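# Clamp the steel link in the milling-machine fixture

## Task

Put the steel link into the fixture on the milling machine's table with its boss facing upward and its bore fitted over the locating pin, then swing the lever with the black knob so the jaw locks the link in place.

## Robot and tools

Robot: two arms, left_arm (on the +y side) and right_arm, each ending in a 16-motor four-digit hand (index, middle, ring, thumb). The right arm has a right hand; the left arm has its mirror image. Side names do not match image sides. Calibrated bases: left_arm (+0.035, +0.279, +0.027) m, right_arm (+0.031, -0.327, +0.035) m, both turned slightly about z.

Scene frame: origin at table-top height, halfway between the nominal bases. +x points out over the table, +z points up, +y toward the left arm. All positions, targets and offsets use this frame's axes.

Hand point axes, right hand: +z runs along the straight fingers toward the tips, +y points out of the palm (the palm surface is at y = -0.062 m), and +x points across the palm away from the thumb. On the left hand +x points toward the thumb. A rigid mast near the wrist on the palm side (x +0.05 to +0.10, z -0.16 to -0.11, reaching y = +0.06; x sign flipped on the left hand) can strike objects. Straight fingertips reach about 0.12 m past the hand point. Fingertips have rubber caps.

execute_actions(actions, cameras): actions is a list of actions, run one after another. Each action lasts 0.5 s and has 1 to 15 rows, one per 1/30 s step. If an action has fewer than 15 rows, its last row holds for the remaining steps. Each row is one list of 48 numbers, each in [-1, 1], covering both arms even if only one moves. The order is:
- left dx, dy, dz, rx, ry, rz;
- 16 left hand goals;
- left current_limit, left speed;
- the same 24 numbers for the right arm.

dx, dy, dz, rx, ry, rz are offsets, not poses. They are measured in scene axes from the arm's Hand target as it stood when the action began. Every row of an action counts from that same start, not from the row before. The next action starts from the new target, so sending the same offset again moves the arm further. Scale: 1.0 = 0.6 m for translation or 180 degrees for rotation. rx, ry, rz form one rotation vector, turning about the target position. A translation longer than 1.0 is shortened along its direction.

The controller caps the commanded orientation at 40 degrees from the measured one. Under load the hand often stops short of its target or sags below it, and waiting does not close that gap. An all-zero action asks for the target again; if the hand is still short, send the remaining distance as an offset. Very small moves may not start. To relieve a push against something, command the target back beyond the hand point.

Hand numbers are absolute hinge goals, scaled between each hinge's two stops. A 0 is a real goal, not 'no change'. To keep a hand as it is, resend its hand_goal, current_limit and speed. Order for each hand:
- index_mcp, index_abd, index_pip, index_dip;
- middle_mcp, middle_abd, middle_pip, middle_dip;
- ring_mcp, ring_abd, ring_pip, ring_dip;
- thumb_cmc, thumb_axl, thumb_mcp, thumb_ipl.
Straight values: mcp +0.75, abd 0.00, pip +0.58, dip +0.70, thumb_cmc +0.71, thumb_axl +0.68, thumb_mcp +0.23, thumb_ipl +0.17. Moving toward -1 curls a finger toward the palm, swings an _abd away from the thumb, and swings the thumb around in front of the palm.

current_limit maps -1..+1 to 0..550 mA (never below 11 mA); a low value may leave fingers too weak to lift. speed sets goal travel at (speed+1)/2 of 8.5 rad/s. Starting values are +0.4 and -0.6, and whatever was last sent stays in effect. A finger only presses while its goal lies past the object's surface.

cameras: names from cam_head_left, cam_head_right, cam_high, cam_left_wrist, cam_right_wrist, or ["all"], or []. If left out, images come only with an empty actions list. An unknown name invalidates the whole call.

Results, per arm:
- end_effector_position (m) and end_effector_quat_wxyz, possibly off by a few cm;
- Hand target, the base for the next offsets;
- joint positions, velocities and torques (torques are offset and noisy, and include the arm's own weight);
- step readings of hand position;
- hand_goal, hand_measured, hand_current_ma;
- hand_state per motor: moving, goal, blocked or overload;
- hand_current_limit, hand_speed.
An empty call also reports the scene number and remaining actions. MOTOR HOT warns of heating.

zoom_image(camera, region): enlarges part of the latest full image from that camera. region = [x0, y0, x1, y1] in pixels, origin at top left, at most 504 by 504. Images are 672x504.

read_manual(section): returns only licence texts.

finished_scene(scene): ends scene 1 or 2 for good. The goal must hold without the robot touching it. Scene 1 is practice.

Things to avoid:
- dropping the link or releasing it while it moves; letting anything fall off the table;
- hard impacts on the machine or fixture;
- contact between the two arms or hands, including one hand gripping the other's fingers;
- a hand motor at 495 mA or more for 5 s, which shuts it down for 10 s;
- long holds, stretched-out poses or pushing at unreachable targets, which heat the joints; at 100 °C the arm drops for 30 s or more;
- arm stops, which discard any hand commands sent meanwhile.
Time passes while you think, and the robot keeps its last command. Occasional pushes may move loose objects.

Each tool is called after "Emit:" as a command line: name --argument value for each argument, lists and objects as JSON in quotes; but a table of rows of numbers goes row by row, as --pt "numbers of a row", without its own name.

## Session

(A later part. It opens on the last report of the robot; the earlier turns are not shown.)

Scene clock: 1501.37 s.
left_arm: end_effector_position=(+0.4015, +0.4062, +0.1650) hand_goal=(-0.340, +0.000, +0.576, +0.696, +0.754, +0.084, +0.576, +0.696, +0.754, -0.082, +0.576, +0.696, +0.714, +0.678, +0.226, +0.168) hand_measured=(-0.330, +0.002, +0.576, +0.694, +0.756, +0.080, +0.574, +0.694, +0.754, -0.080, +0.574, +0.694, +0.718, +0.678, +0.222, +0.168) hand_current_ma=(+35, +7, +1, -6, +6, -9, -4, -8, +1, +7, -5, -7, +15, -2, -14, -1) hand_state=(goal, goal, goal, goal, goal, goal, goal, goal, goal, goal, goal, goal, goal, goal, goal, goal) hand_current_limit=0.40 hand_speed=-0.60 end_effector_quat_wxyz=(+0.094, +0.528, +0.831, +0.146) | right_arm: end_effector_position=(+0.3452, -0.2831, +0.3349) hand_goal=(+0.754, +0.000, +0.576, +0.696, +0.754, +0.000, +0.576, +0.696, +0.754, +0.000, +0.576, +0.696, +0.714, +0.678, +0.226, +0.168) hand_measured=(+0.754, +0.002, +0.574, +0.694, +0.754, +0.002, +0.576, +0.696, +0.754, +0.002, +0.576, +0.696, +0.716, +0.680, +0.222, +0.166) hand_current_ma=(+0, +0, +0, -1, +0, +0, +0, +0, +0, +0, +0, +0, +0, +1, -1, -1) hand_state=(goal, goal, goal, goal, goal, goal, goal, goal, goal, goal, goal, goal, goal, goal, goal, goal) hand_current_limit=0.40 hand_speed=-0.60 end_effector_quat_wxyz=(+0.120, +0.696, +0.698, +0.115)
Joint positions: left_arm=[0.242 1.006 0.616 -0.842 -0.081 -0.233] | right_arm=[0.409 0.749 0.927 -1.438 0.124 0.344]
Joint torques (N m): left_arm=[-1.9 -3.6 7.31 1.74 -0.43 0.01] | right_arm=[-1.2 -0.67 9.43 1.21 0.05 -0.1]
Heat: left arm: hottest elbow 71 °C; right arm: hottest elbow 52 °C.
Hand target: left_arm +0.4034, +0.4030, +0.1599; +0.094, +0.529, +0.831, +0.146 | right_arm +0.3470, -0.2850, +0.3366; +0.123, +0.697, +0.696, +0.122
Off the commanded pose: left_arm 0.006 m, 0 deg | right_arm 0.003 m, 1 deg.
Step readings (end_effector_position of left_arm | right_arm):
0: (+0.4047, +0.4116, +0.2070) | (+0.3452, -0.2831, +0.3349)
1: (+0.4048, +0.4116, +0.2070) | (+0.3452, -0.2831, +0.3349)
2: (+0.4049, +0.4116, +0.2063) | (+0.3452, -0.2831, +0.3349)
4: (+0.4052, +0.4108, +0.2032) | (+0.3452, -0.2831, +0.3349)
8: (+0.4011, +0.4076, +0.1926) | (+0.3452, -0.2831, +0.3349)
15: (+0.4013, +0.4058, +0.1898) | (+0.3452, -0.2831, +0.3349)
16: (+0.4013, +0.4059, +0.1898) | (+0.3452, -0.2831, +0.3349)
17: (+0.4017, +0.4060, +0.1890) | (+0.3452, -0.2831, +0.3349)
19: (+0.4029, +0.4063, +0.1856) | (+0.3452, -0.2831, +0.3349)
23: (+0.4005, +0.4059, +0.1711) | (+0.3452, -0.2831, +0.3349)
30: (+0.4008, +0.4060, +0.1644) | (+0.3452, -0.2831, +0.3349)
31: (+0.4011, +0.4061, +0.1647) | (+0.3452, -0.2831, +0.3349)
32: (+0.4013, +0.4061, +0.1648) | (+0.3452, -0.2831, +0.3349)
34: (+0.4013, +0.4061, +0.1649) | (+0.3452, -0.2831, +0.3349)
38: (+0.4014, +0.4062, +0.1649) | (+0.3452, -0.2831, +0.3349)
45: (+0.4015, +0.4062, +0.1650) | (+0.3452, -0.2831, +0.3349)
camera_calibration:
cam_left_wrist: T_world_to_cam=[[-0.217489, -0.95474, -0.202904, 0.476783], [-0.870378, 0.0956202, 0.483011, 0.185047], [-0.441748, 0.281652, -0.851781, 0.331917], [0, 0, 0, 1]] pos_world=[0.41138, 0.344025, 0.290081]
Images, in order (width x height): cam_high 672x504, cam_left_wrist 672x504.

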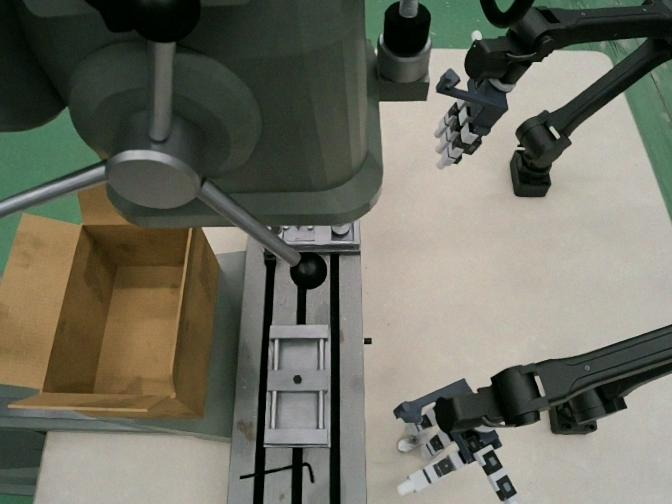

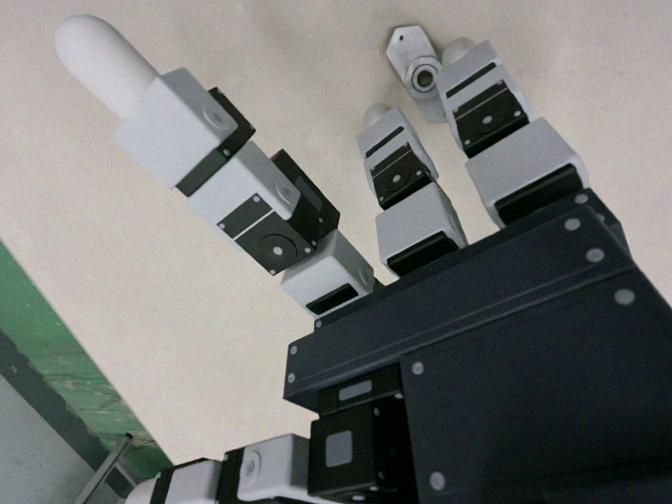

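Emit:
execute_actions --actions '[[[0,-0.01,-0.02,0,0,0,-0.34,0,0.576,0.696,0.754,0.083,0.576,0.696,0.754,-0.083,0.576,0.696,0.714,0.678,0.226,0.168,0.4,-0.6,0,-0.0,0,0,0,0,0.754,0,0.576,0.696,0.754,0,0.576,0.696,0.754,0,0.576,0.696,0.714,0.678,0.226,0.168,0.4,-0.6]],[[0,0,-0.008,0,0,0,-0.34,0,0.576,0.696,0.754,0.083,0.576,0.696,0.754,-0.083,0.576,0.696,0.714,0.678,0.226,0.168,0.4,-0.6,0,-0.0,0,0,0,0,0.754,0,0.576,0.696,0.754,0,0.576,0.696,0.754,0,0.576,0.696,0.714,0.678,0.226,0.168,0.4,-0.6]]]' --cameras '["cam_high","cam_left_wrist"]'

Emit:
zoom_image --camera "cam_left_wrist" --region '[320, 0, 520, 170]'

Emit:
zoom_image --camera "cam_high" --region '[380, 390, 480, 490]'

Scene clock: 1517.70 s.
left_arm: end_effector_position=(+0.4031, +0.4003, +0.1513) hand_goal=(-0.340, +0.000, +0.576, +0.696, +0.754, +0.084, +0.576, +0.696, +0.754, -0.082, +0.576, +0.696, +0.714, +0.678, +0.226, +0.168) hand_measured=(-0.330, +0.002, +0.576, +0.694, +0.756, +0.082, +0.576, +0.694, +0.754, -0.080, +0.574, +0.694, +0.718, +0.678, +0.222, +0.168) hand_current_ma=(+35, +7, +1, -6, +7, -5, +0, -3, +1, +7, -5, -7, +15, -2, -14, -1) hand_state=(goal, goal, goal, goal, goal, goal, goal, goal, goal, goal, goal, goal, goal, goal, goal, goal) hand_current_limit=0.40 hand_speed=-0.60 end_effector_quat_wxyz=(+0.096, +0.528, +0.831, +0.147) | right_arm: end_effector_position=(+0.3452, -0.2831, +0.3349) hand_goal=(+0.754, +0.000, +0.576, +0.696, +0.754, +0.000, +0.576, +0.696, +0.754, +0.000, +0.576, +0.696, +0.714, +0.678, +0.226, +0.168) hand_measured=(+0.754, +0.002, +0.574, +0.694, +0.754, +0.002, +0.576, +0.696, +0.754, +0.002, +0.576, +0.696, +0.716, +0.680, +0.222, +0.166) hand_current_ma=(+0, +0, +0, -1, +0, +0, +0, +0, +0, +0, +0, +0, +0, +1, -1, -1) hand_state=(goal, goal, goal, goal, goal, goal, goal, goal, goal, goal, goal, goal, goal, goal, goal, goal) hand_current_limit=0.40 hand_speed=-0.60 end_effector_quat_wxyz=(+0.120, +0.696, +0.698, +0.115)
Joint positions: left_arm=[0.218 1.025 0.586 -0.789 -0.089 -0.255] | right_arm=[0.409 0.749 0.927 -1.438 0.124 0.344]
Joint torques (N m): left_arm=[-1.73 -3.49 6.86 1.77 -0.44 0] | right_arm=[-1.14 -0.67 9.4 1.22 0.04 -0.11]
Heat: left arm: hottest elbow 69 °C; right arm: hottest elbow 52 °C.
Hand target: left_arm +0.4034, +0.3969, +0.1430; +0.093, +0.529, +0.831, +0.145 | right_arm +0.3470, -0.2850, +0.3366; +0.123, +0.697, +0.696, +0.122
Off the commanded pose: left_arm 0.009 m, 0 deg | right_arm 0.003 m, 1 deg.
Step readings (end_effector_position of left_arm | right_arm):
0: (+0.4015, +0.4062, +0.1650) | (+0.3452, -0.2831, +0.3349)
1: (+0.4015, +0.4061, +0.1650) | (+0.3452, -0.2831, +0.3349)
2: (+0.4017, +0.4061, +0.1648) | (+0.3452, -0.2831, +0.3349)
4: (+0.4029, +0.4049, +0.1640) | (+0.3452, -0.2831, +0.3349)
8: (+0.4027, +0.4002, +0.1576) | (+0.3452, -0.2831, +0.3349)
15: (+0.4023, +0.4000, +0.1541) | (+0.3452, -0.2831, +0.3349)
16: (+0.4025, +0.4000, +0.1542) | (+0.3452, -0.2831, +0.3349)
17: (+0.4028, +0.4001, +0.1545) | (+0.3452, -0.2831, +0.3349)
19: (+0.4033, +0.4002, +0.1540) | (+0.3452, -0.2831, +0.3349)
23: (+0.4031, +0.4002, +0.1517) | (+0.3452, -0.2831, +0.3349)
30: (+0.4031, +0.4003, +0.1513) | (+0.3452, -0.2831, +0.3349)
camera_calibration:
cam_left_wrist: T_world_to_cam=[[-0.217029, -0.954377, -0.205094, 0.468665], [-0.872983, 0.0957427, 0.478261, 0.195369], [-0.436805, 0.28284, -0.853934, 0.320517], [0, 0, 0, 1]] pos_world=[0.412272, 0.337923, 0.276383]
Images, in order (width x height): cam_high 672x504, cam_left_wrist 672x504.

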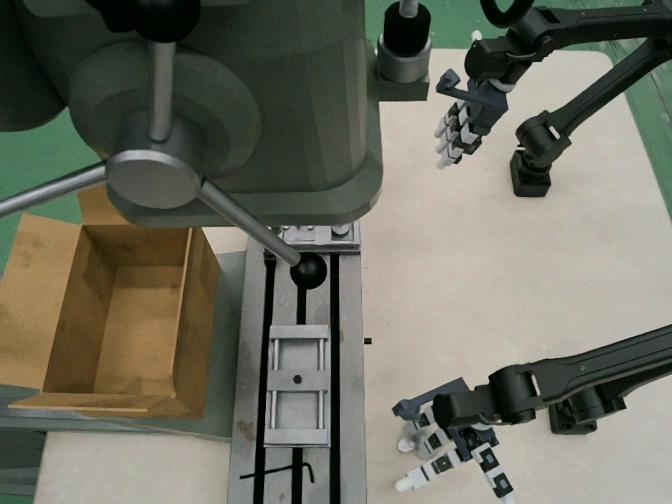

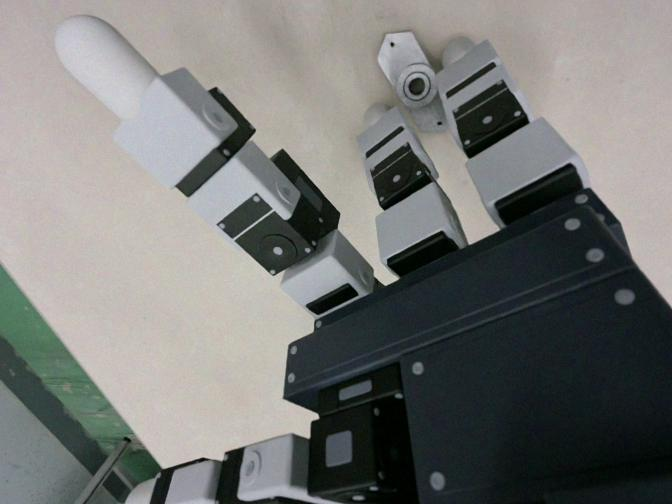

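Scaled by 2.520 from the camera's 672x504 image, which has a finer 960x720 frame.

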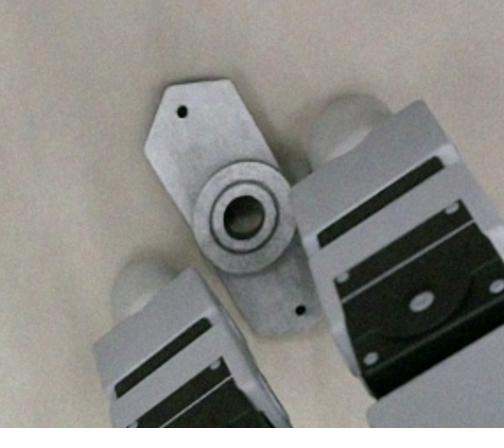

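Scaled by 5.040 from the camera's 672x504 image, which has a finer 960x720 frame.

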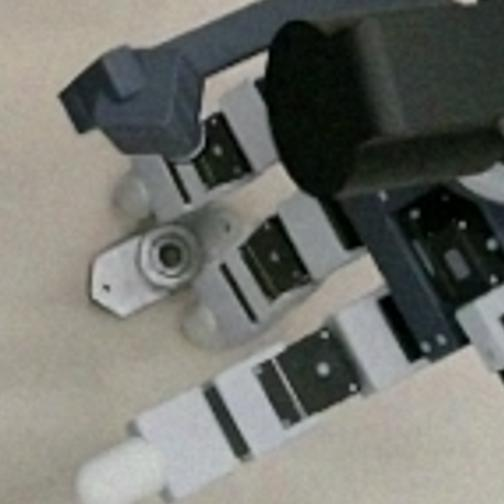

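Emit:
execute_actions --actions '[[[-0.006,0,-0.012,0,0,0,-0.34,0,0.576,0.696,0.754,0.083,0.576,0.696,0.754,-0.083,0.576,0.696,0.714,0.678,0.226,0.168,0.4,-0.6,0,-0.0,0,0,0,0,0.754,0,0.576,0.696,0.754,0,0.576,0.696,0.754,0,0.576,0.696,0.714,0.678,0.226,0.168,0.4,-0.6]],[[0,0,-0.0,0,0,0,-0.34,0,0.576,0.696,0.754,0.083,0.576,0.696,0.754,-0.083,0.576,0.696,0.714,0.678,0.226,0.168,0.4,-0.6,0,-0.0,0,0,0,0,0.754,0,0.576,0.696,0.754,0,0.576,0.696,0.754,0,0.576,0.696,0.714,0.678,0.226,0.168,0.4,-0.6]]]' --cameras '["cam_left_wrist"]'

Emit:
zoom_image --camera "cam_left_wrist" --region '[350, 20, 480, 150]'

Scene clock: 1529.10 s.
left_arm: end_effector_position=(+0.4047, +0.4006, +0.1514) hand_goal=(-0.340, +0.000, +0.576, +0.696, +0.754, +0.084, +0.576, +0.696, +0.754, -0.082, +0.576, +0.696, +0.714, +0.678, +0.226, +0.168) hand_measured=(-0.330, +0.002, +0.576, +0.694, +0.770, +0.092, +0.586, +0.704, +0.754, -0.080, +0.574, +0.694, +0.718, +0.678, +0.222, +0.168) hand_current_ma=(+35, +7, +1, -6, +58, +23, +37, +23, +1, +7, -5, -7, +15, -2, -14, -1) hand_state=(goal, goal, goal, goal, goal, goal, goal, goal, goal, goal, goal, goal, goal, goal, goal, goal) hand_current_limit=0.40 hand_speed=-0.60 end_effector_quat_wxyz=(+0.101, +0.527, +0.830, +0.152) | right_arm: end_effector_position=(+0.3452, -0.2831, +0.3349) hand_goal=(+0.754, +0.000, +0.576, +0.696, +0.754, +0.000, +0.576, +0.696, +0.754, +0.000, +0.576, +0.696, +0.714, +0.678, +0.226, +0.168) hand_measured=(+0.754, +0.002, +0.574, +0.694, +0.754, +0.002, +0.576, +0.696, +0.754, +0.002, +0.576, +0.696, +0.716, +0.680, +0.222, +0.166) hand_current_ma=(+0, +0, +0, -1, +0, +0, +0, +0, +0, +0, +0, +0, +0, +1, -1, -1) hand_state=(goal, goal, goal, goal, goal, goal, goal, goal, goal, goal, goal, goal, goal, goal, goal, goal) hand_current_limit=0.40 hand_speed=-0.60 end_effector_quat_wxyz=(+0.120, +0.696, +0.698, +0.115)
Joint positions: left_arm=[0.218 1.025 0.581 -0.771 -0.089 -0.255] | right_arm=[0.409 0.749 0.927 -1.438 0.124 0.344]
Joint torques (N m): left_arm=[-1.55 -3.49 5.7 1.94 -0.39 0.03] | right_arm=[-1.26 -0.67 9.42 1.18 0.03 -0.09]
Heat: left arm: hottest elbow 66 °C; right arm: hottest elbow 52 °C.
Hand target: left_arm +0.3999, +0.3970, +0.1359; +0.094, +0.529, +0.831, +0.146 | right_arm +0.3470, -0.2850, +0.3366; +0.123, +0.697, +0.696, +0.122
Off the commanded pose: left_arm 0.017 m, 1 deg | right_arm 0.003 m, 1 deg.
Step readings (end_effector_position of left_arm | right_arm):
0: (+0.4031, +0.4003, +0.1513) | (+0.3452, -0.2831, +0.3349)
1: (+0.4031, +0.4003, +0.1513) | (+0.3452, -0.2831, +0.3349)
2: (+0.4033, +0.4003, +0.1512) | (+0.3452, -0.2831, +0.3349)
4: (+0.4034, +0.4003, +0.1508) | (+0.3452, -0.2831, +0.3349)
8: (+0.4043, +0.4005, +0.1511) | (+0.3452, -0.2831, +0.3349)
15: (+0.4046, +0.4006, +0.1513) | (+0.3452, -0.2831, +0.3349)
16: (+0.4046, +0.4006, +0.1513) | (+0.3452, -0.2831, +0.3349)
17: (+0.4047, +0.4006, +0.1514) | (+0.3452, -0.2831, +0.3349)
19: (+0.4047, +0.4006, +0.1514) | (+0.3452, -0.2831, +0.3349)
23: (+0.4047, +0.4006, +0.1514) | (+0.3452, -0.2831, +0.3349)
30: (+0.4047, +0.4006, +0.1514) | (+0.3452, -0.2831, +0.3349)
camera_calibration:
cam_left_wrist: T_world_to_cam=[[-0.214055, -0.954054, -0.209668, 0.468705], [-0.878914, 0.0944484, 0.467535, 0.201278], [-0.426251, 0.284359, -0.858749, 0.316993], [0, 0, 0, 1]] pos_world=[0.412353, 0.33802, 0.276385]
Images, in order (width x height): cam_left_wrist 672x504.

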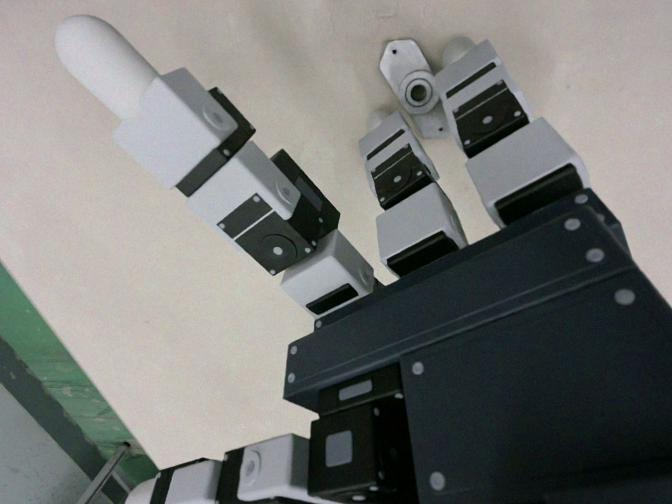

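Scaled by 3.877 from the camera's 672x504 image, which has a finer 960x720 frame.

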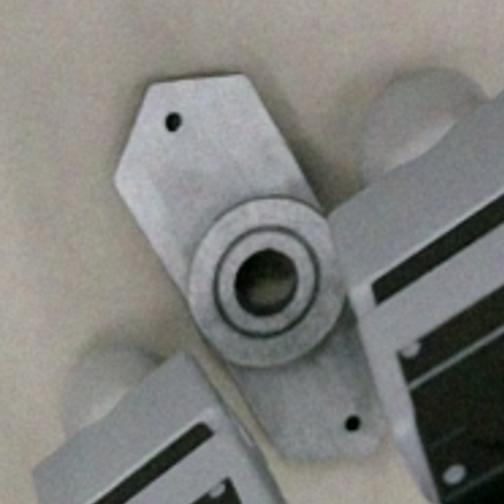

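Emit:
execute_actions --actions '[]' --cameras '["cam_left_wrist","cam_high"]'

Scene clock: 1554.40 s.
left_arm: end_effector_position=(+0.4047, +0.4006, +0.1514) hand_goal=(-0.340, +0.000, +0.576, +0.696, +0.754, +0.084, +0.576, +0.696, +0.754, -0.082, +0.576, +0.696, +0.714, +0.678, +0.226, +0.168) hand_measured=(-0.330, +0.002, +0.576, +0.694, +0.770, +0.092, +0.586, +0.704, +0.754, -0.080, +0.574, +0.694, +0.718, +0.678, +0.222, +0.168) hand_current_ma=(+35, +7, +1, -6, +58, +23, +37, +23, +1, +7, -5, -7, +15, -2, -14, -1) hand_state=(goal, goal, goal, goal, goal, goal, goal, goal, goal, goal, goal, goal, goal, goal, goal, goal) hand_current_limit=0.40 hand_speed=-0.60 end_effector_quat_wxyz=(+0.101, +0.527, +0.830, +0.152) | right_arm: end_effector_position=(+0.3452, -0.2831, +0.3349) hand_goal=(+0.754, +0.000, +0.576, +0.696, +0.754, +0.000, +0.576, +0.696, +0.754, +0.000, +0.576, +0.696, +0.714, +0.678, +0.226, +0.168) hand_measured=(+0.754, +0.002, +0.574, +0.694, +0.754, +0.002, +0.576, +0.696, +0.754, +0.002, +0.576, +0.696, +0.716, +0.680, +0.222, +0.166) hand_current_ma=(+0, +0, +0, -1, +0, +0, +0, +0, +0, +0, +0, +0, +0, +1, -1, -1) hand_state=(goal, goal, goal, goal, goal, goal, goal, goal, goal, goal, goal, goal, goal, goal, goal, goal) hand_current_limit=0.40 hand_speed=-0.60 end_effector_quat_wxyz=(+0.120, +0.696, +0.698, +0.115)
Joint positions: left_arm=[0.218 1.025 0.581 -0.771 -0.089 -0.255] | right_arm=[0.409 0.749 0.927 -1.438 0.124 0.344]
Joint velocities: within noise
Joint torques (N m): left_arm=[-1.32 -3.55 5.7 1.89 -0.41 0.02] | right_arm=[-1.2 -0.73 9.39 1.21 0.04 -0.09]
Heat: left arm: hottest elbow 62 °C; right arm: hottest elbow 52 °C.
Hand target: left_arm +0.3999, +0.3970, +0.1359; +0.094, +0.529, +0.831, +0.146 | right_arm +0.3470, -0.2850, +0.3366; +0.123, +0.697, +0.696, +0.122
Off the commanded pose: left_arm 0.017 m, 1 deg | right_arm 0.003 m, 1 deg.
camera_calibration:
cam_left_wrist: T_world_to_cam=[[-0.214055, -0.954054, -0.209668, 0.468705], [-0.878914, 0.0944484, 0.467535, 0.201278], [-0.426251, 0.284359, -0.858749, 0.316993], [0, 0, 0, 1]] pos_world=[0.412353, 0.33802, 0.276385]
Images, in order (width x height): cam_high 672x504, cam_left_wrist 672x504.

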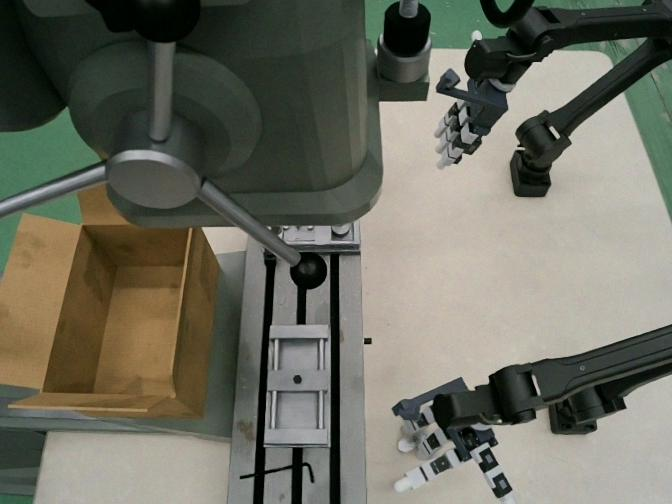

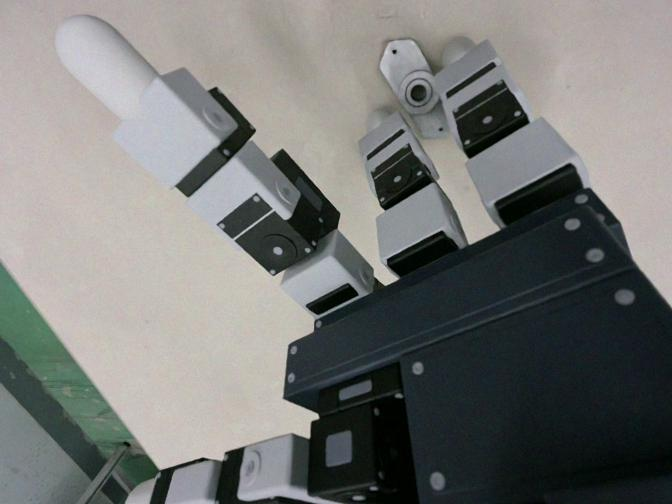

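Emit:
zoom_image --camera "cam_left_wrist" --region '[330, 10, 510, 150]'

Scaled by 2.800 from the camera's 672x504 image, which has a finer 960x720 frame.

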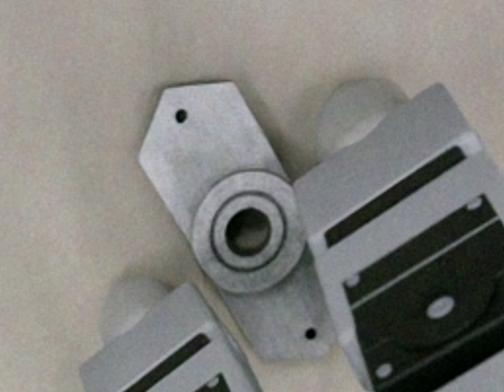

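Emit:
execute_actions --actions '[[[-0.005,0,0.035,0,0,0,-0.34,0,0.576,0.696,0.754,0.083,0.576,0.696,0.754,-0.083,0.576,0.696,0.714,0.678,0.226,0.168,0.4,-0.6,0,0,0,0,0,0,0.754,0,0.576,0.696,0.754,0,0.576,0.696,0.754,0,0.576,0.696,0.714,0.678,0.226,0.168,0.4,-0.6]]]' --cameras '["cam_left_wrist"]'

Emit:
zoom_image --camera "cam_left_wrist" --region '[330, 10, 510, 150]'

Scene clock: 1567.50 s.
left_arm: end_effector_position=(+0.3964, +0.3992, +0.1515) hand_goal=(-0.340, +0.000, +0.576, +0.696, +0.754, +0.084, +0.576, +0.696, +0.754, -0.082, +0.576, +0.696, +0.714, +0.678, +0.226, +0.168) hand_measured=(-0.330, +0.002, +0.576, +0.694, +0.756, +0.086, +0.578, +0.698, +0.754, -0.080, +0.574, +0.694, +0.718, +0.678, +0.222, +0.168) hand_current_ma=(+35, +7, +1, -6, +4, +6, +3, +5, +1, +7, -5, -7, +15, -2, -14, -1) hand_state=(goal, goal, goal, goal, goal, goal, goal, goal, goal, goal, goal, goal, goal, goal, goal, goal) hand_current_limit=0.40 hand_speed=-0.60 end_effector_quat_wxyz=(+0.092, +0.529, +0.832, +0.144) | right_arm: end_effector_position=(+0.3452, -0.2831, +0.3349) hand_goal=(+0.754, +0.000, +0.576, +0.696, +0.754, +0.000, +0.576, +0.696, +0.754, +0.000, +0.576, +0.696, +0.714, +0.678, +0.226, +0.168) hand_measured=(+0.754, +0.002, +0.574, +0.694, +0.754, +0.002, +0.576, +0.696, +0.754, +0.002, +0.576, +0.696, +0.716, +0.680, +0.222, +0.166) hand_current_ma=(+0, +0, +0, -1, +0, +0, +0, +0, +0, +0, +0, +0, +0, +1, -1, -1) hand_state=(goal, goal, goal, goal, goal, goal, goal, goal, goal, goal, goal, goal, goal, goal, goal, goal) hand_current_limit=0.40 hand_speed=-0.60 end_effector_quat_wxyz=(+0.120, +0.696, +0.698, +0.115)
Joint positions: left_arm=[0.218 1.007 0.581 -0.813 -0.089 -0.255] | right_arm=[0.409 0.749 0.927 -1.438 0.124 0.344]
Joint torques (N m): left_arm=[-1.26 -5.42 8.28 0.58 -0.38 0.04] | right_arm=[-1.08 -0.62 9.44 1.22 0.03 -0.1]
Heat: left arm: hottest elbow 61 °C; right arm: hottest elbow 52 °C.
Hand target: left_arm +0.3969, +0.3970, +0.1570; +0.094, +0.529, +0.831, +0.146 | right_arm +0.3470, -0.2850, +0.3366; +0.123, +0.697, +0.696, +0.122
Off the commanded pose: left_arm 0.006 m, 0 deg | right_arm 0.003 m, 1 deg.
Step readings (end_effector_position of left_arm | right_arm):
0: (+0.4047, +0.4006, +0.1514) | (+0.3452, -0.2831, +0.3349)
1: (+0.4047, +0.4006, +0.1514) | (+0.3452, -0.2831, +0.3349)
2: (+0.4047, +0.4006, +0.1519) | (+0.3452, -0.2831, +0.3349)
4: (+0.4035, +0.4004, +0.1527) | (+0.3452, -0.2831, +0.3349)
8: (+0.3991, +0.3996, +0.1516) | (+0.3452, -0.2831, +0.3349)
15: (+0.3967, +0.3992, +0.1517) | (+0.3452, -0.2831, +0.3349)
camera_calibration:
cam_left_wrist: T_world_to_cam=[[-0.21888, -0.954874, -0.200767, 0.466522], [-0.867781, 0.0964155, 0.487504, 0.185838], [-0.446148, 0.280927, -0.849725, 0.321886], [0, 0, 0, 1]] pos_world=[0.406988, 0.337126, 0.27658]
Images, in order (width x height): cam_left_wrist 672x504.

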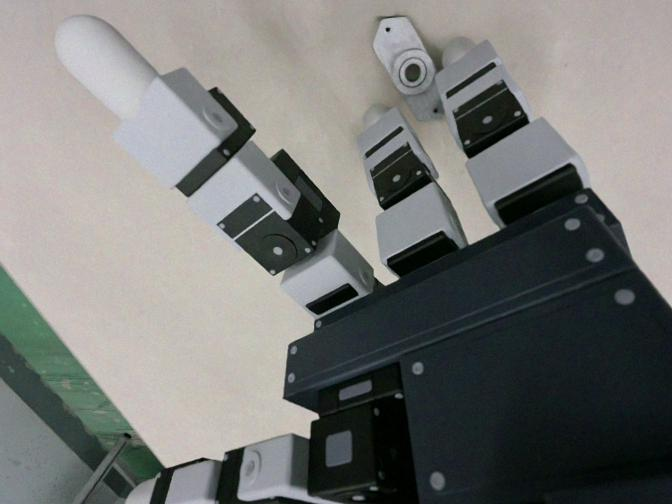

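Scaled by 2.800 from the camera's 672x504 image, which has a finer 960x720 frame.

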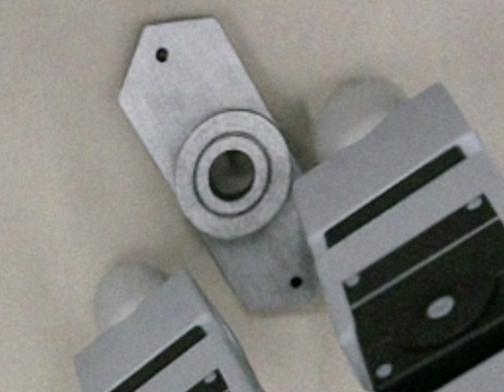

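Emit:
execute_actions --actions '[[[0.018,0,0.011,0,0,0,-0.34,0,0.576,0.696,0.754,0.083,0.576,0.696,0.754,-0.083,0.576,0.696,0.714,0.678,0.226,0.168,0.4,-0.6,0,0,0,0,0,0,0.754,0,0.576,0.696,0.754,0,0.576,0.696,0.754,0,0.576,0.696,0.714,0.678,0.226,0.168,0.4,-0.6]]]' --cameras '["cam_left_wrist"]'

Emit:
zoom_image --camera "cam_left_wrist" --region '[330, 10, 510, 150]'

Scene clock: 1589.83 s.
left_arm: end_effector_position=(+0.3953, +0.3987, +0.1507) hand_goal=(-0.340, +0.000, +0.576, +0.696, +0.754, +0.084, +0.576, +0.696, +0.754, -0.082, +0.576, +0.696, +0.714, +0.678, +0.226, +0.168) hand_measured=(-0.330, +0.002, +0.576, +0.694, +0.754, +0.086, +0.576, +0.698, +0.754, -0.080, +0.574, +0.694, +0.718, +0.678, +0.222, +0.168) hand_current_ma=(+35, +7, +1, -6, -1, +4, +0, +3, -2, +7, -5, -7, +15, -2, -14, -1) hand_state=(goal, goal, goal, goal, goal, goal, goal, goal, goal, goal, goal, goal, goal, goal, goal, goal) hand_current_limit=0.40 hand_speed=-0.60 end_effector_quat_wxyz=(+0.090, +0.528, +0.832, +0.142) | right_arm: end_effector_position=(+0.3452, -0.2831, +0.3349) hand_goal=(+0.754, +0.000, +0.576, +0.696, +0.754, +0.000, +0.576, +0.696, +0.754, +0.000, +0.576, +0.696, +0.714, +0.678, +0.226, +0.168) hand_measured=(+0.754, +0.002, +0.574, +0.694, +0.754, +0.002, +0.576, +0.696, +0.754, +0.002, +0.576, +0.696, +0.716, +0.680, +0.222, +0.166) hand_current_ma=(+0, +0, +0, -1, +0, +0, +0, +0, +0, +0, +0, +0, +0, +1, -1, -1) hand_state=(goal, goal, goal, goal, goal, goal, goal, goal, goal, goal, goal, goal, goal, goal, goal, goal) hand_current_limit=0.40 hand_speed=-0.60 end_effector_quat_wxyz=(+0.120, +0.696, +0.698, +0.115)
Joint positions: left_arm=[0.216 1.007 0.581 -0.819 -0.09 -0.258] | right_arm=[0.409 0.749 0.927 -1.438 0.124 0.344]
Joint torques (N m): left_arm=[-1.73 -3.25 10.74 0.47 -0.42 0.02] | right_arm=[-1.26 -0.73 9.37 1.22 0.03 -0.1]
Heat: left arm: hottest elbow 61 °C; right arm: hottest elbow 52 °C.
Hand target: left_arm +0.4077, +0.3970, +0.1636; +0.094, +0.529, +0.831, +0.146 | right_arm +0.3470, -0.2850, +0.3366; +0.123, +0.697, +0.696, +0.122
Off the commanded pose: left_arm 0.018 m, 1 deg | right_arm 0.003 m, 1 deg.
Step readings (end_effector_position of left_arm | right_arm):
0: (+0.3964, +0.3992, +0.1515) | (+0.3452, -0.2831, +0.3349)
1: (+0.3964, +0.3992, +0.1515) | (+0.3452, -0.2831, +0.3349)
2: (+0.3963, +0.3991, +0.1514) | (+0.3452, -0.2831, +0.3349)
4: (+0.3959, +0.3989, +0.1510) | (+0.3452, -0.2831, +0.3349)
8: (+0.3955, +0.3988, +0.1508) | (+0.3452, -0.2831, +0.3349)
15: (+0.3954, +0.3987, +0.1507) | (+0.3452, -0.2831, +0.3349)
camera_calibration:
cam_left_wrist: T_world_to_cam=[[-0.218556, -0.955277, -0.199196, 0.465465], [-0.865274, 0.0953401, 0.49215, 0.183988], [-0.451148, 0.279921, -0.847413, 0.322876], [0, 0, 0, 1]] pos_world=[0.406595, 0.336727, 0.275779]
Images, in order (width x height): cam_left_wrist 672x504.

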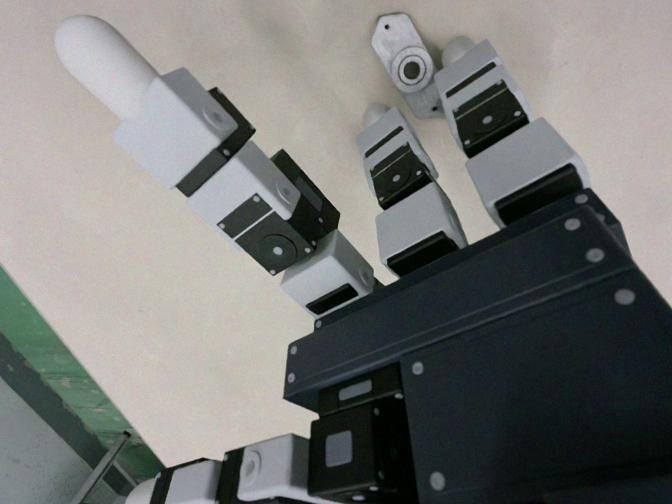

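Scaled by 2.800 from the camera's 672x504 image, which has a finer 960x720 frame.

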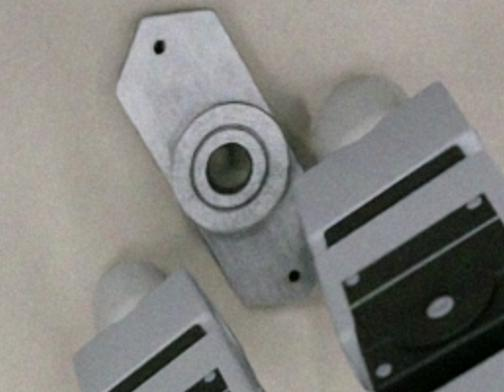

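Emit:
execute_actions --actions '[[[0.005,0,0.02,0,0,0,-0.34,0,0.576,0.696,0.754,0.083,0.576,0.696,0.754,-0.083,0.576,0.696,0.714,0.678,0.226,0.168,0.4,-0.6,0,0,0,0,0,0,0.754,0,0.576,0.696,0.754,0,0.576,0.696,0.754,0,0.576,0.696,0.714,0.678,0.226,0.168,0.4,-0.6]]]' --cameras '["cam_left_wrist"]'

Emit:
zoom_image --camera "cam_left_wrist" --region '[330, 10, 510, 150]'

Scene clock: 1601.37 s.
left_arm: end_effector_position=(+0.3936, +0.3978, +0.1536) hand_goal=(-0.340, +0.000, +0.576, +0.696, +0.754, +0.084, +0.576, +0.696, +0.754, -0.082, +0.576, +0.696, +0.714, +0.678, +0.226, +0.168) hand_measured=(-0.330, +0.002, +0.576, +0.694, +0.754, +0.086, +0.576, +0.698, +0.754, -0.080, +0.574, +0.694, +0.718, +0.678, +0.222, +0.168) hand_current_ma=(+35, +7, +1, -6, -2, +4, +0, +3, -2, +5, -5, -7, +15, -2, -14, -1) hand_state=(goal, goal, goal, goal, goal, goal, goal, goal, goal, goal, goal, goal, goal, goal, goal, goal) hand_current_limit=0.40 hand_speed=-0.60 end_effector_quat_wxyz=(+0.082, +0.530, +0.833, +0.135) | right_arm: end_effector_position=(+0.3452, -0.2831, +0.3349) hand_goal=(+0.754, +0.000, +0.576, +0.696, +0.754, +0.000, +0.576, +0.696, +0.754, +0.000, +0.576, +0.696, +0.714, +0.678, +0.226, +0.168) hand_measured=(+0.754, +0.002, +0.574, +0.694, +0.754, +0.002, +0.576, +0.696, +0.754, +0.002, +0.576, +0.696, +0.716, +0.680, +0.222, +0.166) hand_current_ma=(+0, +0, +0, -1, +0, +0, +0, +0, +0, +0, +0, +0, +0, +1, -1, -1) hand_state=(goal, goal, goal, goal, goal, goal, goal, goal, goal, goal, goal, goal, goal, goal, goal, goal) hand_current_limit=0.40 hand_speed=-0.60 end_effector_quat_wxyz=(+0.120, +0.696, +0.698, +0.115)
Joint positions: left_arm=[0.214 1.007 0.599 -0.859 -0.09 -0.259] | right_arm=[0.409 0.749 0.927 -1.438 0.124 0.344]
Joint torques (N m): left_arm=[-1.67 -3.9 11.64 0.51 -0.44 0] | right_arm=[-1.14 -0.62 9.4 1.21 0.03 -0.11]
Heat: left arm: hottest elbow 63 °C; right arm: hottest elbow 52 °C.
Hand target: left_arm +0.4106, +0.3970, +0.1755; +0.094, +0.529, +0.831, +0.146 | right_arm +0.3470, -0.2850, +0.3366; +0.123, +0.697, +0.696, +0.122
Off the commanded pose: left_arm 0.028 m, 2 deg | right_arm 0.003 m, 1 deg.
Step readings (end_effector_position of left_arm | right_arm):
0: (+0.3952, +0.3988, +0.1507) | (+0.3452, -0.2831, +0.3349)
1: (+0.3952, +0.3987, +0.1506) | (+0.3452, -0.2831, +0.3349)
2: (+0.3949, +0.3987, +0.1506) | (+0.3452, -0.2831, +0.3349)
4: (+0.3939, +0.3982, +0.1508) | (+0.3452, -0.2831, +0.3349)
8: (+0.3931, +0.3978, +0.1519) | (+0.3452, -0.2831, +0.3349)
15: (+0.3938, +0.3978, +0.1538) | (+0.3452, -0.2831, +0.3349)
camera_calibration:
cam_left_wrist: T_world_to_cam=[[-0.223997, -0.955772, -0.190595, 0.465782], [-0.854066, 0.0983016, 0.510791, 0.172745], [-0.469464, 0.277196, -0.838311, 0.331779], [0, 0, 0, 1]] pos_world=[0.407628, 0.336232, 0.278673]
Images, in order (width x height): cam_left_wrist 672x504.

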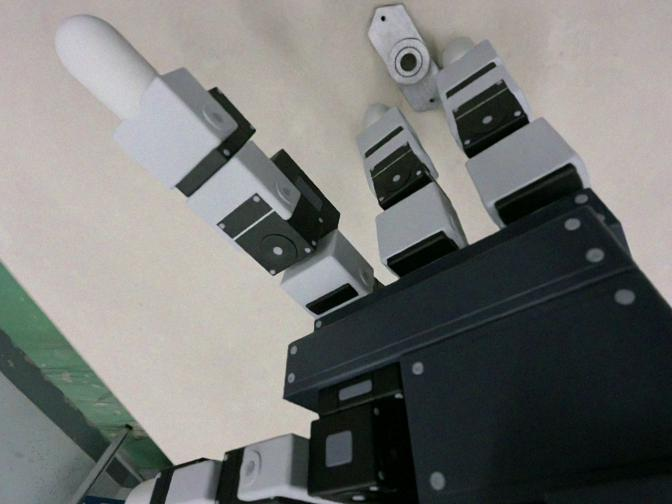

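Scaled by 2.800 from the camera's 672x504 image, which has a finer 960x720 frame.

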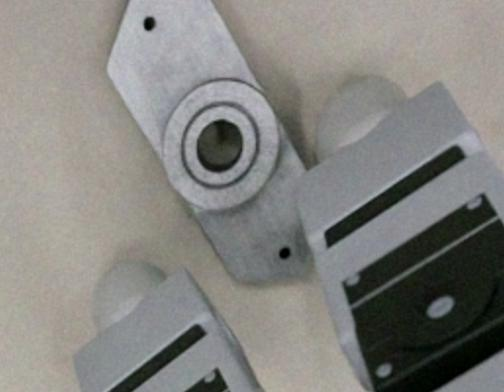

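Emit:
execute_actions --actions '[[[0.005,0,0.06,0,0,0,-0.34,0,0.576,0.696,0.754,0.083,0.576,0.696,0.754,-0.083,0.576,0.696,0.714,0.678,0.226,0.168,0.4,-0.6,0,0,0,0,0,0,0.754,0,0.576,0.696,0.754,0,0.576,0.696,0.754,0,0.576,0.696,0.714,0.678,0.226,0.168,0.4,-0.6]]]'

Emit:
execute_actions --actions '[[[0.0,0,-0.055,0,0,0,-0.34,0,0.576,0.696,0.754,0.083,0.576,0.696,0.754,-0.083,0.576,0.696,0.714,0.678,0.226,0.168,0.4,-0.6,0,0,0,0,0,0,0.754,0,0.576,0.696,0.754,0,0.576,0.696,0.754,0,0.576,0.696,0.714,0.678,0.226,0.168,0.4,-0.6]]]' --cameras '["cam_left_wrist"]'

Emit:
zoom_image --camera "cam_left_wrist" --region '[330, 10, 510, 150]'

Scene clock: 1611.23 s.
left_arm: end_effector_position=(+0.4001, +0.3984, +0.1872) hand_goal=(-0.340, +0.000, +0.576, +0.696, +0.754, +0.084, +0.576, +0.696, +0.754, -0.082, +0.576, +0.696, +0.714, +0.678, +0.226, +0.168) hand_measured=(-0.330, +0.002, +0.576, +0.694, +0.754, +0.086, +0.576, +0.698, +0.754, -0.080, +0.574, +0.694, +0.718, +0.678, +0.222, +0.168) hand_current_ma=(+35, +7, +1, -6, +0, +4, +0, +3, +0, +5, -5, -7, +15, -2, -14, -1) hand_state=(goal, goal, goal, goal, goal, goal, goal, goal, goal, goal, goal, goal, goal, goal, goal, goal) hand_current_limit=0.40 hand_speed=-0.60 end_effector_quat_wxyz=(+0.080, +0.531, +0.833, +0.133) | right_arm: end_effector_position=(+0.3452, -0.2831, +0.3349) hand_goal=(+0.754, +0.000, +0.576, +0.696, +0.754, +0.000, +0.576, +0.696, +0.754, +0.000, +0.576, +0.696, +0.714, +0.678, +0.226, +0.168) hand_measured=(+0.754, +0.002, +0.574, +0.694, +0.754, +0.002, +0.576, +0.696, +0.754, +0.002, +0.576, +0.696, +0.716, +0.680, +0.222, +0.166) hand_current_ma=(+0, +0, +0, -1, +0, +0, +0, +0, +0, +0, +0, +0, +0, +1, -1, -1) hand_state=(goal, goal, goal, goal, goal, goal, goal, goal, goal, goal, goal, goal, goal, goal, goal, goal) hand_current_limit=0.40 hand_speed=-0.60 end_effector_quat_wxyz=(+0.120, +0.696, +0.698, +0.115)
Joint positions: left_arm=[0.213 0.99 0.685 -0.968 -0.09 -0.26] | right_arm=[0.409 0.749 0.927 -1.438 0.124 0.344]
Joint torques (N m): left_arm=[-1.85 -4.84 11.67 0.55 -0.43 -0.01] | right_arm=[-1.14 -0.56 9.43 1.25 0.02 -0.09]
Heat: left arm: hottest elbow 67 °C; right arm: hottest elbow 52 °C.
Hand target: left_arm +0.4137, +0.3969, +0.2114; +0.094, +0.529, +0.831, +0.145 | right_arm +0.3470, -0.2850, +0.3366; +0.123, +0.697, +0.696, +0.122
Off the commanded pose: left_arm 0.028 m, 2 deg | right_arm 0.003 m, 1 deg.
Step readings (end_effector_position of left_arm | right_arm):
0: (+0.3936, +0.3978, +0.1536) | (+0.3452, -0.2831, +0.3349)
1: (+0.3936, +0.3978, +0.1538) | (+0.3452, -0.2831, +0.3349)
2: (+0.3931, +0.3977, +0.1545) | (+0.3452, -0.2831, +0.3349)
4: (+0.3920, +0.3975, +0.1581) | (+0.3452, -0.2831, +0.3349)
8: (+0.3972, +0.3984, +0.1753) | (+0.3452, -0.2831, +0.3349)
15: (+0.4011, +0.3987, +0.1879) | (+0.3452, -0.2831, +0.3349)

Scene clock: 1612.03 s.
left_arm: end_effector_position=(+0.4121, +0.4003, +0.1857) hand_goal=(-0.340, +0.000, +0.576, +0.696, +0.754, +0.084, +0.576, +0.696, +0.754, -0.082, +0.576, +0.696, +0.714, +0.678, +0.226, +0.168) hand_measured=(-0.330, +0.002, +0.576, +0.694, +0.754, +0.086, +0.576, +0.698, +0.754, -0.080, +0.574, +0.694, +0.718, +0.678, +0.222, +0.168) hand_current_ma=(+35, +7, +1, -6, +0, +4, +0, +3, +0, +5, -5, -7, +15, -2, -14, -1) hand_state=(goal, goal, goal, goal, goal, goal, goal, goal, goal, goal, goal, goal, goal, goal, goal, goal) hand_current_limit=0.40 hand_speed=-0.60 end_effector_quat_wxyz=(+0.095, +0.528, +0.831, +0.147) | right_arm: end_effector_position=(+0.3452, -0.2831, +0.3349) hand_goal=(+0.754, +0.000, +0.576, +0.696, +0.754, +0.000, +0.576, +0.696, +0.754, +0.000, +0.576, +0.696, +0.714, +0.678, +0.226, +0.168) hand_measured=(+0.754, +0.002, +0.574, +0.694, +0.754, +0.002, +0.576, +0.696, +0.754, +0.002, +0.576, +0.696, +0.716, +0.680, +0.222, +0.166) hand_current_ma=(+0, +0, +0, -1, +0, +0, +0, +0, +0, +0, +0, +0, +0, +1, -1, -1) hand_state=(goal, goal, goal, goal, goal, goal, goal, goal, goal, goal, goal, goal, goal, goal, goal, goal) hand_current_limit=0.40 hand_speed=-0.60 end_effector_quat_wxyz=(+0.120, +0.696, +0.698, +0.115)
Joint positions: left_arm=[0.212 1.009 0.675 -0.896 -0.091 -0.261] | right_arm=[0.409 0.749 0.927 -1.438 0.124 0.344]
Joint torques (N m): left_arm=[-1.55 -3.84 7.24 1.69 -0.45 0] | right_arm=[-1.14 -0.67 9.4 1.2 0.03 -0.1]
Heat: left arm: hottest elbow 67 °C; right arm: hottest elbow 52 °C.
Hand target: left_arm +0.4136, +0.3970, +0.1785; +0.094, +0.529, +0.831, +0.146 | right_arm +0.3470, -0.2850, +0.3366; +0.123, +0.697, +0.696, +0.122
Off the commanded pose: left_arm 0.008 m, 0 deg | right_arm 0.003 m, 1 deg.
Step readings (end_effector_position of left_arm | right_arm):
0: (+0.4001, +0.3984, +0.1872) | (+0.3452, -0.2831, +0.3349)
1: (+0.4001, +0.3984, +0.1872) | (+0.3452, -0.2831, +0.3349)
2: (+0.4002, +0.3984, +0.1873) | (+0.3452, -0.2831, +0.3349)
4: (+0.4032, +0.3989, +0.1890) | (+0.3452, -0.2831, +0.3349)
8: (+0.4115, +0.4002, +0.1912) | (+0.3452, -0.2831, +0.3349)
15: (+0.4117, +0.4002, +0.1856) | (+0.3452, -0.2831, +0.3349)
camera_calibration:
cam_left_wrist: T_world_to_cam=[[-0.216725, -0.954642, -0.20418, 0.477491], [-0.872247, 0.0954281, 0.479665, 0.186301], [-0.438424, 0.28205, -0.853365, 0.354655], [0, 0, 0, 1]] pos_world=[0.421474, 0.338024, 0.310782]
Images, in order (width x height): cam_left_wrist 672x504.

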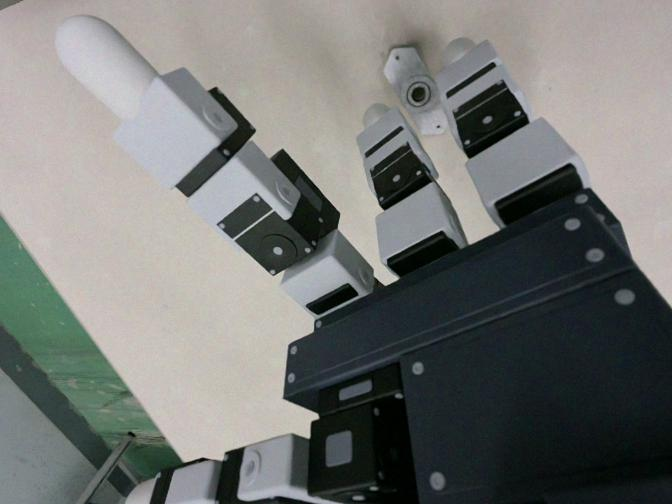

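Scaled by 2.800 from the camera's 672x504 image, which has a finer 960x720 frame.

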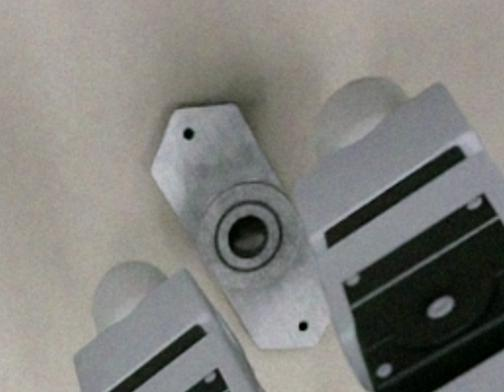

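Emit:
execute_actions --actions '[[[-0.014,0,-0.045,0,0,0,-0.34,0,0.576,0.696,0.754,0.083,0.576,0.696,0.754,-0.083,0.576,0.696,0.714,0.678,0.226,0.168,0.4,-0.6,0,0,0,0,0,0,0.754,0,0.576,0.696,0.754,0,0.576,0.696,0.754,0,0.576,0.696,0.714,0.678,0.226,0.168,0.4,-0.6]]]' --cameras '["cam_left_wrist"]'

Emit:
zoom_image --camera "cam_left_wrist" --region '[330, 10, 510, 150]'

Scene clock: 1621.87 s.
left_arm: end_effector_position=(+0.4036, +0.3989, +0.1564) hand_goal=(-0.340, +0.000, +0.576, +0.696, +0.754, +0.084, +0.576, +0.696, +0.754, -0.082, +0.576, +0.696, +0.714, +0.678, +0.226, +0.168) hand_measured=(-0.330, +0.002, +0.576, +0.694, +0.754, +0.086, +0.576, +0.698, +0.754, -0.080, +0.574, +0.694, +0.718, +0.678, +0.222, +0.168) hand_current_ma=(+35, +7, +1, -6, +1, +4, +0, +3, +1, +5, -5, -7, +15, -2, -14, -1) hand_state=(goal, goal, goal, goal, goal, goal, goal, goal, goal, goal, goal, goal, goal, goal, goal, goal) hand_current_limit=0.40 hand_speed=-0.60 end_effector_quat_wxyz=(+0.094, +0.528, +0.831, +0.145) | right_arm: end_effector_position=(+0.3452, -0.2831, +0.3349) hand_goal=(+0.754, +0.000, +0.576, +0.696, +0.754, +0.000, +0.576, +0.696, +0.754, +0.000, +0.576, +0.696, +0.714, +0.678, +0.226, +0.168) hand_measured=(+0.754, +0.002, +0.574, +0.694, +0.754, +0.002, +0.576, +0.696, +0.754, +0.002, +0.576, +0.696, +0.716, +0.680, +0.222, +0.166) hand_current_ma=(+0, +0, +0, -1, +0, +0, +0, +0, +0, +0, +0, +0, +0, +1, -1, -1) hand_state=(goal, goal, goal, goal, goal, goal, goal, goal, goal, goal, goal, goal, goal, goal, goal, goal) hand_current_limit=0.40 hand_speed=-0.60 end_effector_quat_wxyz=(+0.120, +0.696, +0.698, +0.115)
Joint positions: left_arm=[0.212 1.021 0.601 -0.814 -0.091 -0.261] | right_arm=[0.409 0.749 0.927 -1.438 0.124 0.344]
Joint torques (N m): left_arm=[-1.2 -3.6 7.24 1.68 -0.38 0.05] | right_arm=[-1.26 -0.67 9.39 1.21 0.04 -0.09]
Heat: left arm: hottest elbow 65 °C; right arm: hottest elbow 52 °C.
Hand target: left_arm +0.4052, +0.3970, +0.1515; +0.094, +0.529, +0.831, +0.146 | right_arm +0.3470, -0.2850, +0.3366; +0.123, +0.697, +0.696, +0.122
Off the commanded pose: left_arm 0.005 m, 0 deg | right_arm 0.003 m, 1 deg.
Step readings (end_effector_position of left_arm | right_arm):
0: (+0.4121, +0.4003, +0.1857) | (+0.3452, -0.2831, +0.3349)
1: (+0.4121, +0.4003, +0.1856) | (+0.3452, -0.2831, +0.3349)
2: (+0.4121, +0.4003, +0.1843) | (+0.3452, -0.2831, +0.3349)
4: (+0.4116, +0.4002, +0.1795) | (+0.3452, -0.2831, +0.3349)
8: (+0.4031, +0.3988, +0.1617) | (+0.3452, -0.2831, +0.3349)
15: (+0.4030, +0.3988, +0.1560) | (+0.3452, -0.2831, +0.3349)
camera_calibration:
cam_left_wrist: T_world_to_cam=[[-0.217563, -0.954765, -0.202708, 0.46851], [-0.87027, 0.0957237, 0.483184, 0.191599], [-0.441923, 0.281534, -0.851729, 0.327673], [0, 0, 0, 1]] pos_world=[0.41348, 0.336725, 0.281481]
Images, in order (width x height): cam_left_wrist 672x504.

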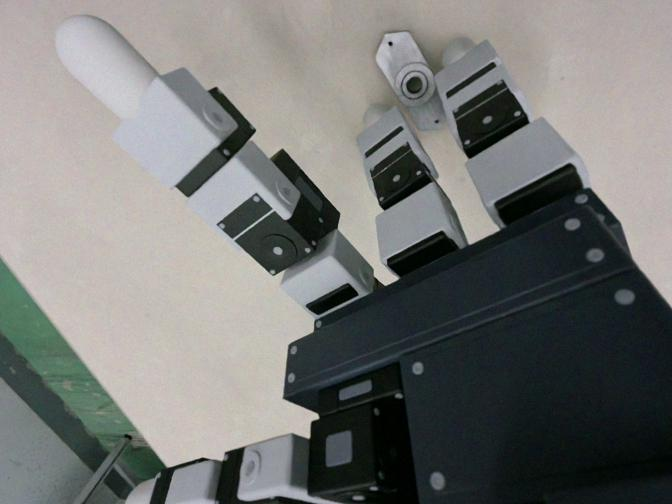

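Scaled by 2.800 from the camera's 672x504 image, which has a finer 960x720 frame.

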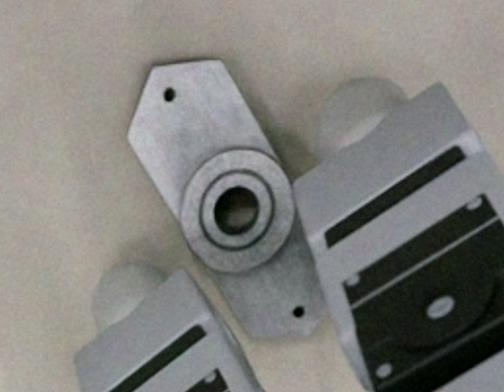

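Emit:
execute_actions --actions '[[[0,0,0,0,0,0,-0.34,0,0.576,0.696,0.754,0.0,0.576,0.696,0.754,0.0,0.576,0.696,0.714,0.678,0.226,0.168,0.4,-0.8,0,0,0,0,0,0,0.754,0,0.576,0.696,0.754,0,0.576,0.696,0.754,0,0.576,0.696,0.714,0.678,0.226,0.168,0.4,-0.6]]]' --cameras '["cam_left_wrist"]'

Emit:
zoom_image --camera "cam_left_wrist" --region '[330, 10, 510, 150]'

Scene clock: 1654.93 s.
left_arm: end_effector_position=(+0.4036, +0.3989, +0.1564) hand_goal=(-0.340, +0.000, +0.576, +0.696, +0.754, +0.000, +0.576, +0.696, +0.754, +0.000, +0.576, +0.696, +0.714, +0.678, +0.226, +0.168) hand_measured=(-0.330, +0.002, +0.576, +0.694, +0.754, +0.006, +0.576, +0.698, +0.754, -0.008, +0.574, +0.694, +0.718, +0.678, +0.222, +0.168) hand_current_ma=(+35, +7, +1, -6, +1, +19, +0, +3, +1, -20, -5, -7, +15, -2, -14, -1) hand_state=(goal, goal, goal, goal, goal, goal, goal, goal, goal, goal, goal, goal, goal, goal, goal, goal) hand_current_limit=0.40 hand_speed=-0.80 end_effector_quat_wxyz=(+0.094, +0.528, +0.831, +0.145) | right_arm: end_effector_position=(+0.3452, -0.2831, +0.3349) hand_goal=(+0.754, +0.000, +0.576, +0.696, +0.754, +0.000, +0.576, +0.696, +0.754, +0.000, +0.576, +0.696, +0.714, +0.678, +0.226, +0.168) hand_measured=(+0.754, +0.002, +0.574, +0.694, +0.754, +0.002, +0.576, +0.696, +0.754, +0.002, +0.576, +0.696, +0.716, +0.680, +0.222, +0.166) hand_current_ma=(+0, +0, +0, -1, +0, +0, +0, +0, +0, +0, +0, +0, +0, +1, -1, -1) hand_state=(goal, goal, goal, goal, goal, goal, goal, goal, goal, goal, goal, goal, goal, goal, goal, goal) hand_current_limit=0.40 hand_speed=-0.60 end_effector_quat_wxyz=(+0.120, +0.696, +0.698, +0.115)
Joint positions: left_arm=[0.212 1.021 0.601 -0.814 -0.091 -0.261] | right_arm=[0.409 0.749 0.927 -1.438 0.124 0.344]
Joint torques (N m): left_arm=[-1.26 -3.66 7.2 1.7 -0.37 0.03] | right_arm=[-1.2 -0.67 9.39 1.22 0.04 -0.09]
Heat: left arm: hottest elbow 64 °C; right arm: hottest elbow 52 °C.
Hand target: left_arm +0.4052, +0.3969, +0.1514; +0.094, +0.529, +0.831, +0.145 | right_arm +0.3470, -0.2850, +0.3366; +0.123, +0.697, +0.696, +0.122
Off the commanded pose: left_arm 0.006 m, 0 deg | right_arm 0.003 m, 1 deg.
Step readings (end_effector_position of left_arm | right_arm):
0: (+0.4036, +0.3989, +0.1564) | (+0.3452, -0.2831, +0.3349)
1: (+0.4036, +0.3989, +0.1564) | (+0.3452, -0.2831, +0.3349)
2: (+0.4036, +0.3989, +0.1564) | (+0.3452, -0.2831, +0.3349)
4: (+0.4036, +0.3989, +0.1564) | (+0.3452, -0.2831, +0.3349)
8: (+0.4036, +0.3989, +0.1564) | (+0.3452, -0.2831, +0.3349)
15: (+0.4036, +0.3989, +0.1564) | (+0.3452, -0.2831, +0.3349)
camera_calibration:
cam_left_wrist: T_world_to_cam=[[-0.217563, -0.954765, -0.202708, 0.46851], [-0.87027, 0.0957237, 0.483184, 0.191599], [-0.441923, 0.281534, -0.851729, 0.327673], [0, 0, 0, 1]] pos_world=[0.41348, 0.336725, 0.281481]
Images, in order (width x height): cam_left_wrist 672x504.

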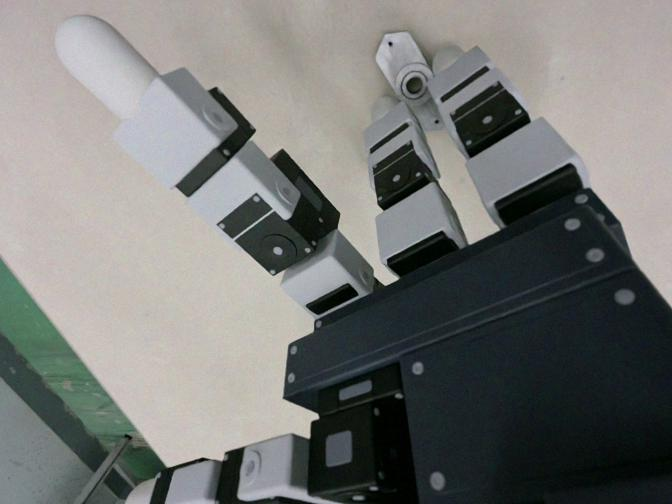

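Scaled by 2.800 from the camera's 672x504 image, which has a finer 960x720 frame.

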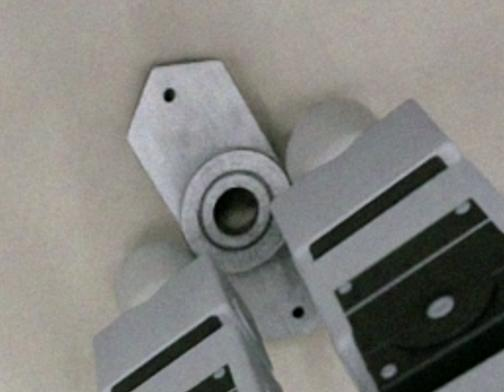

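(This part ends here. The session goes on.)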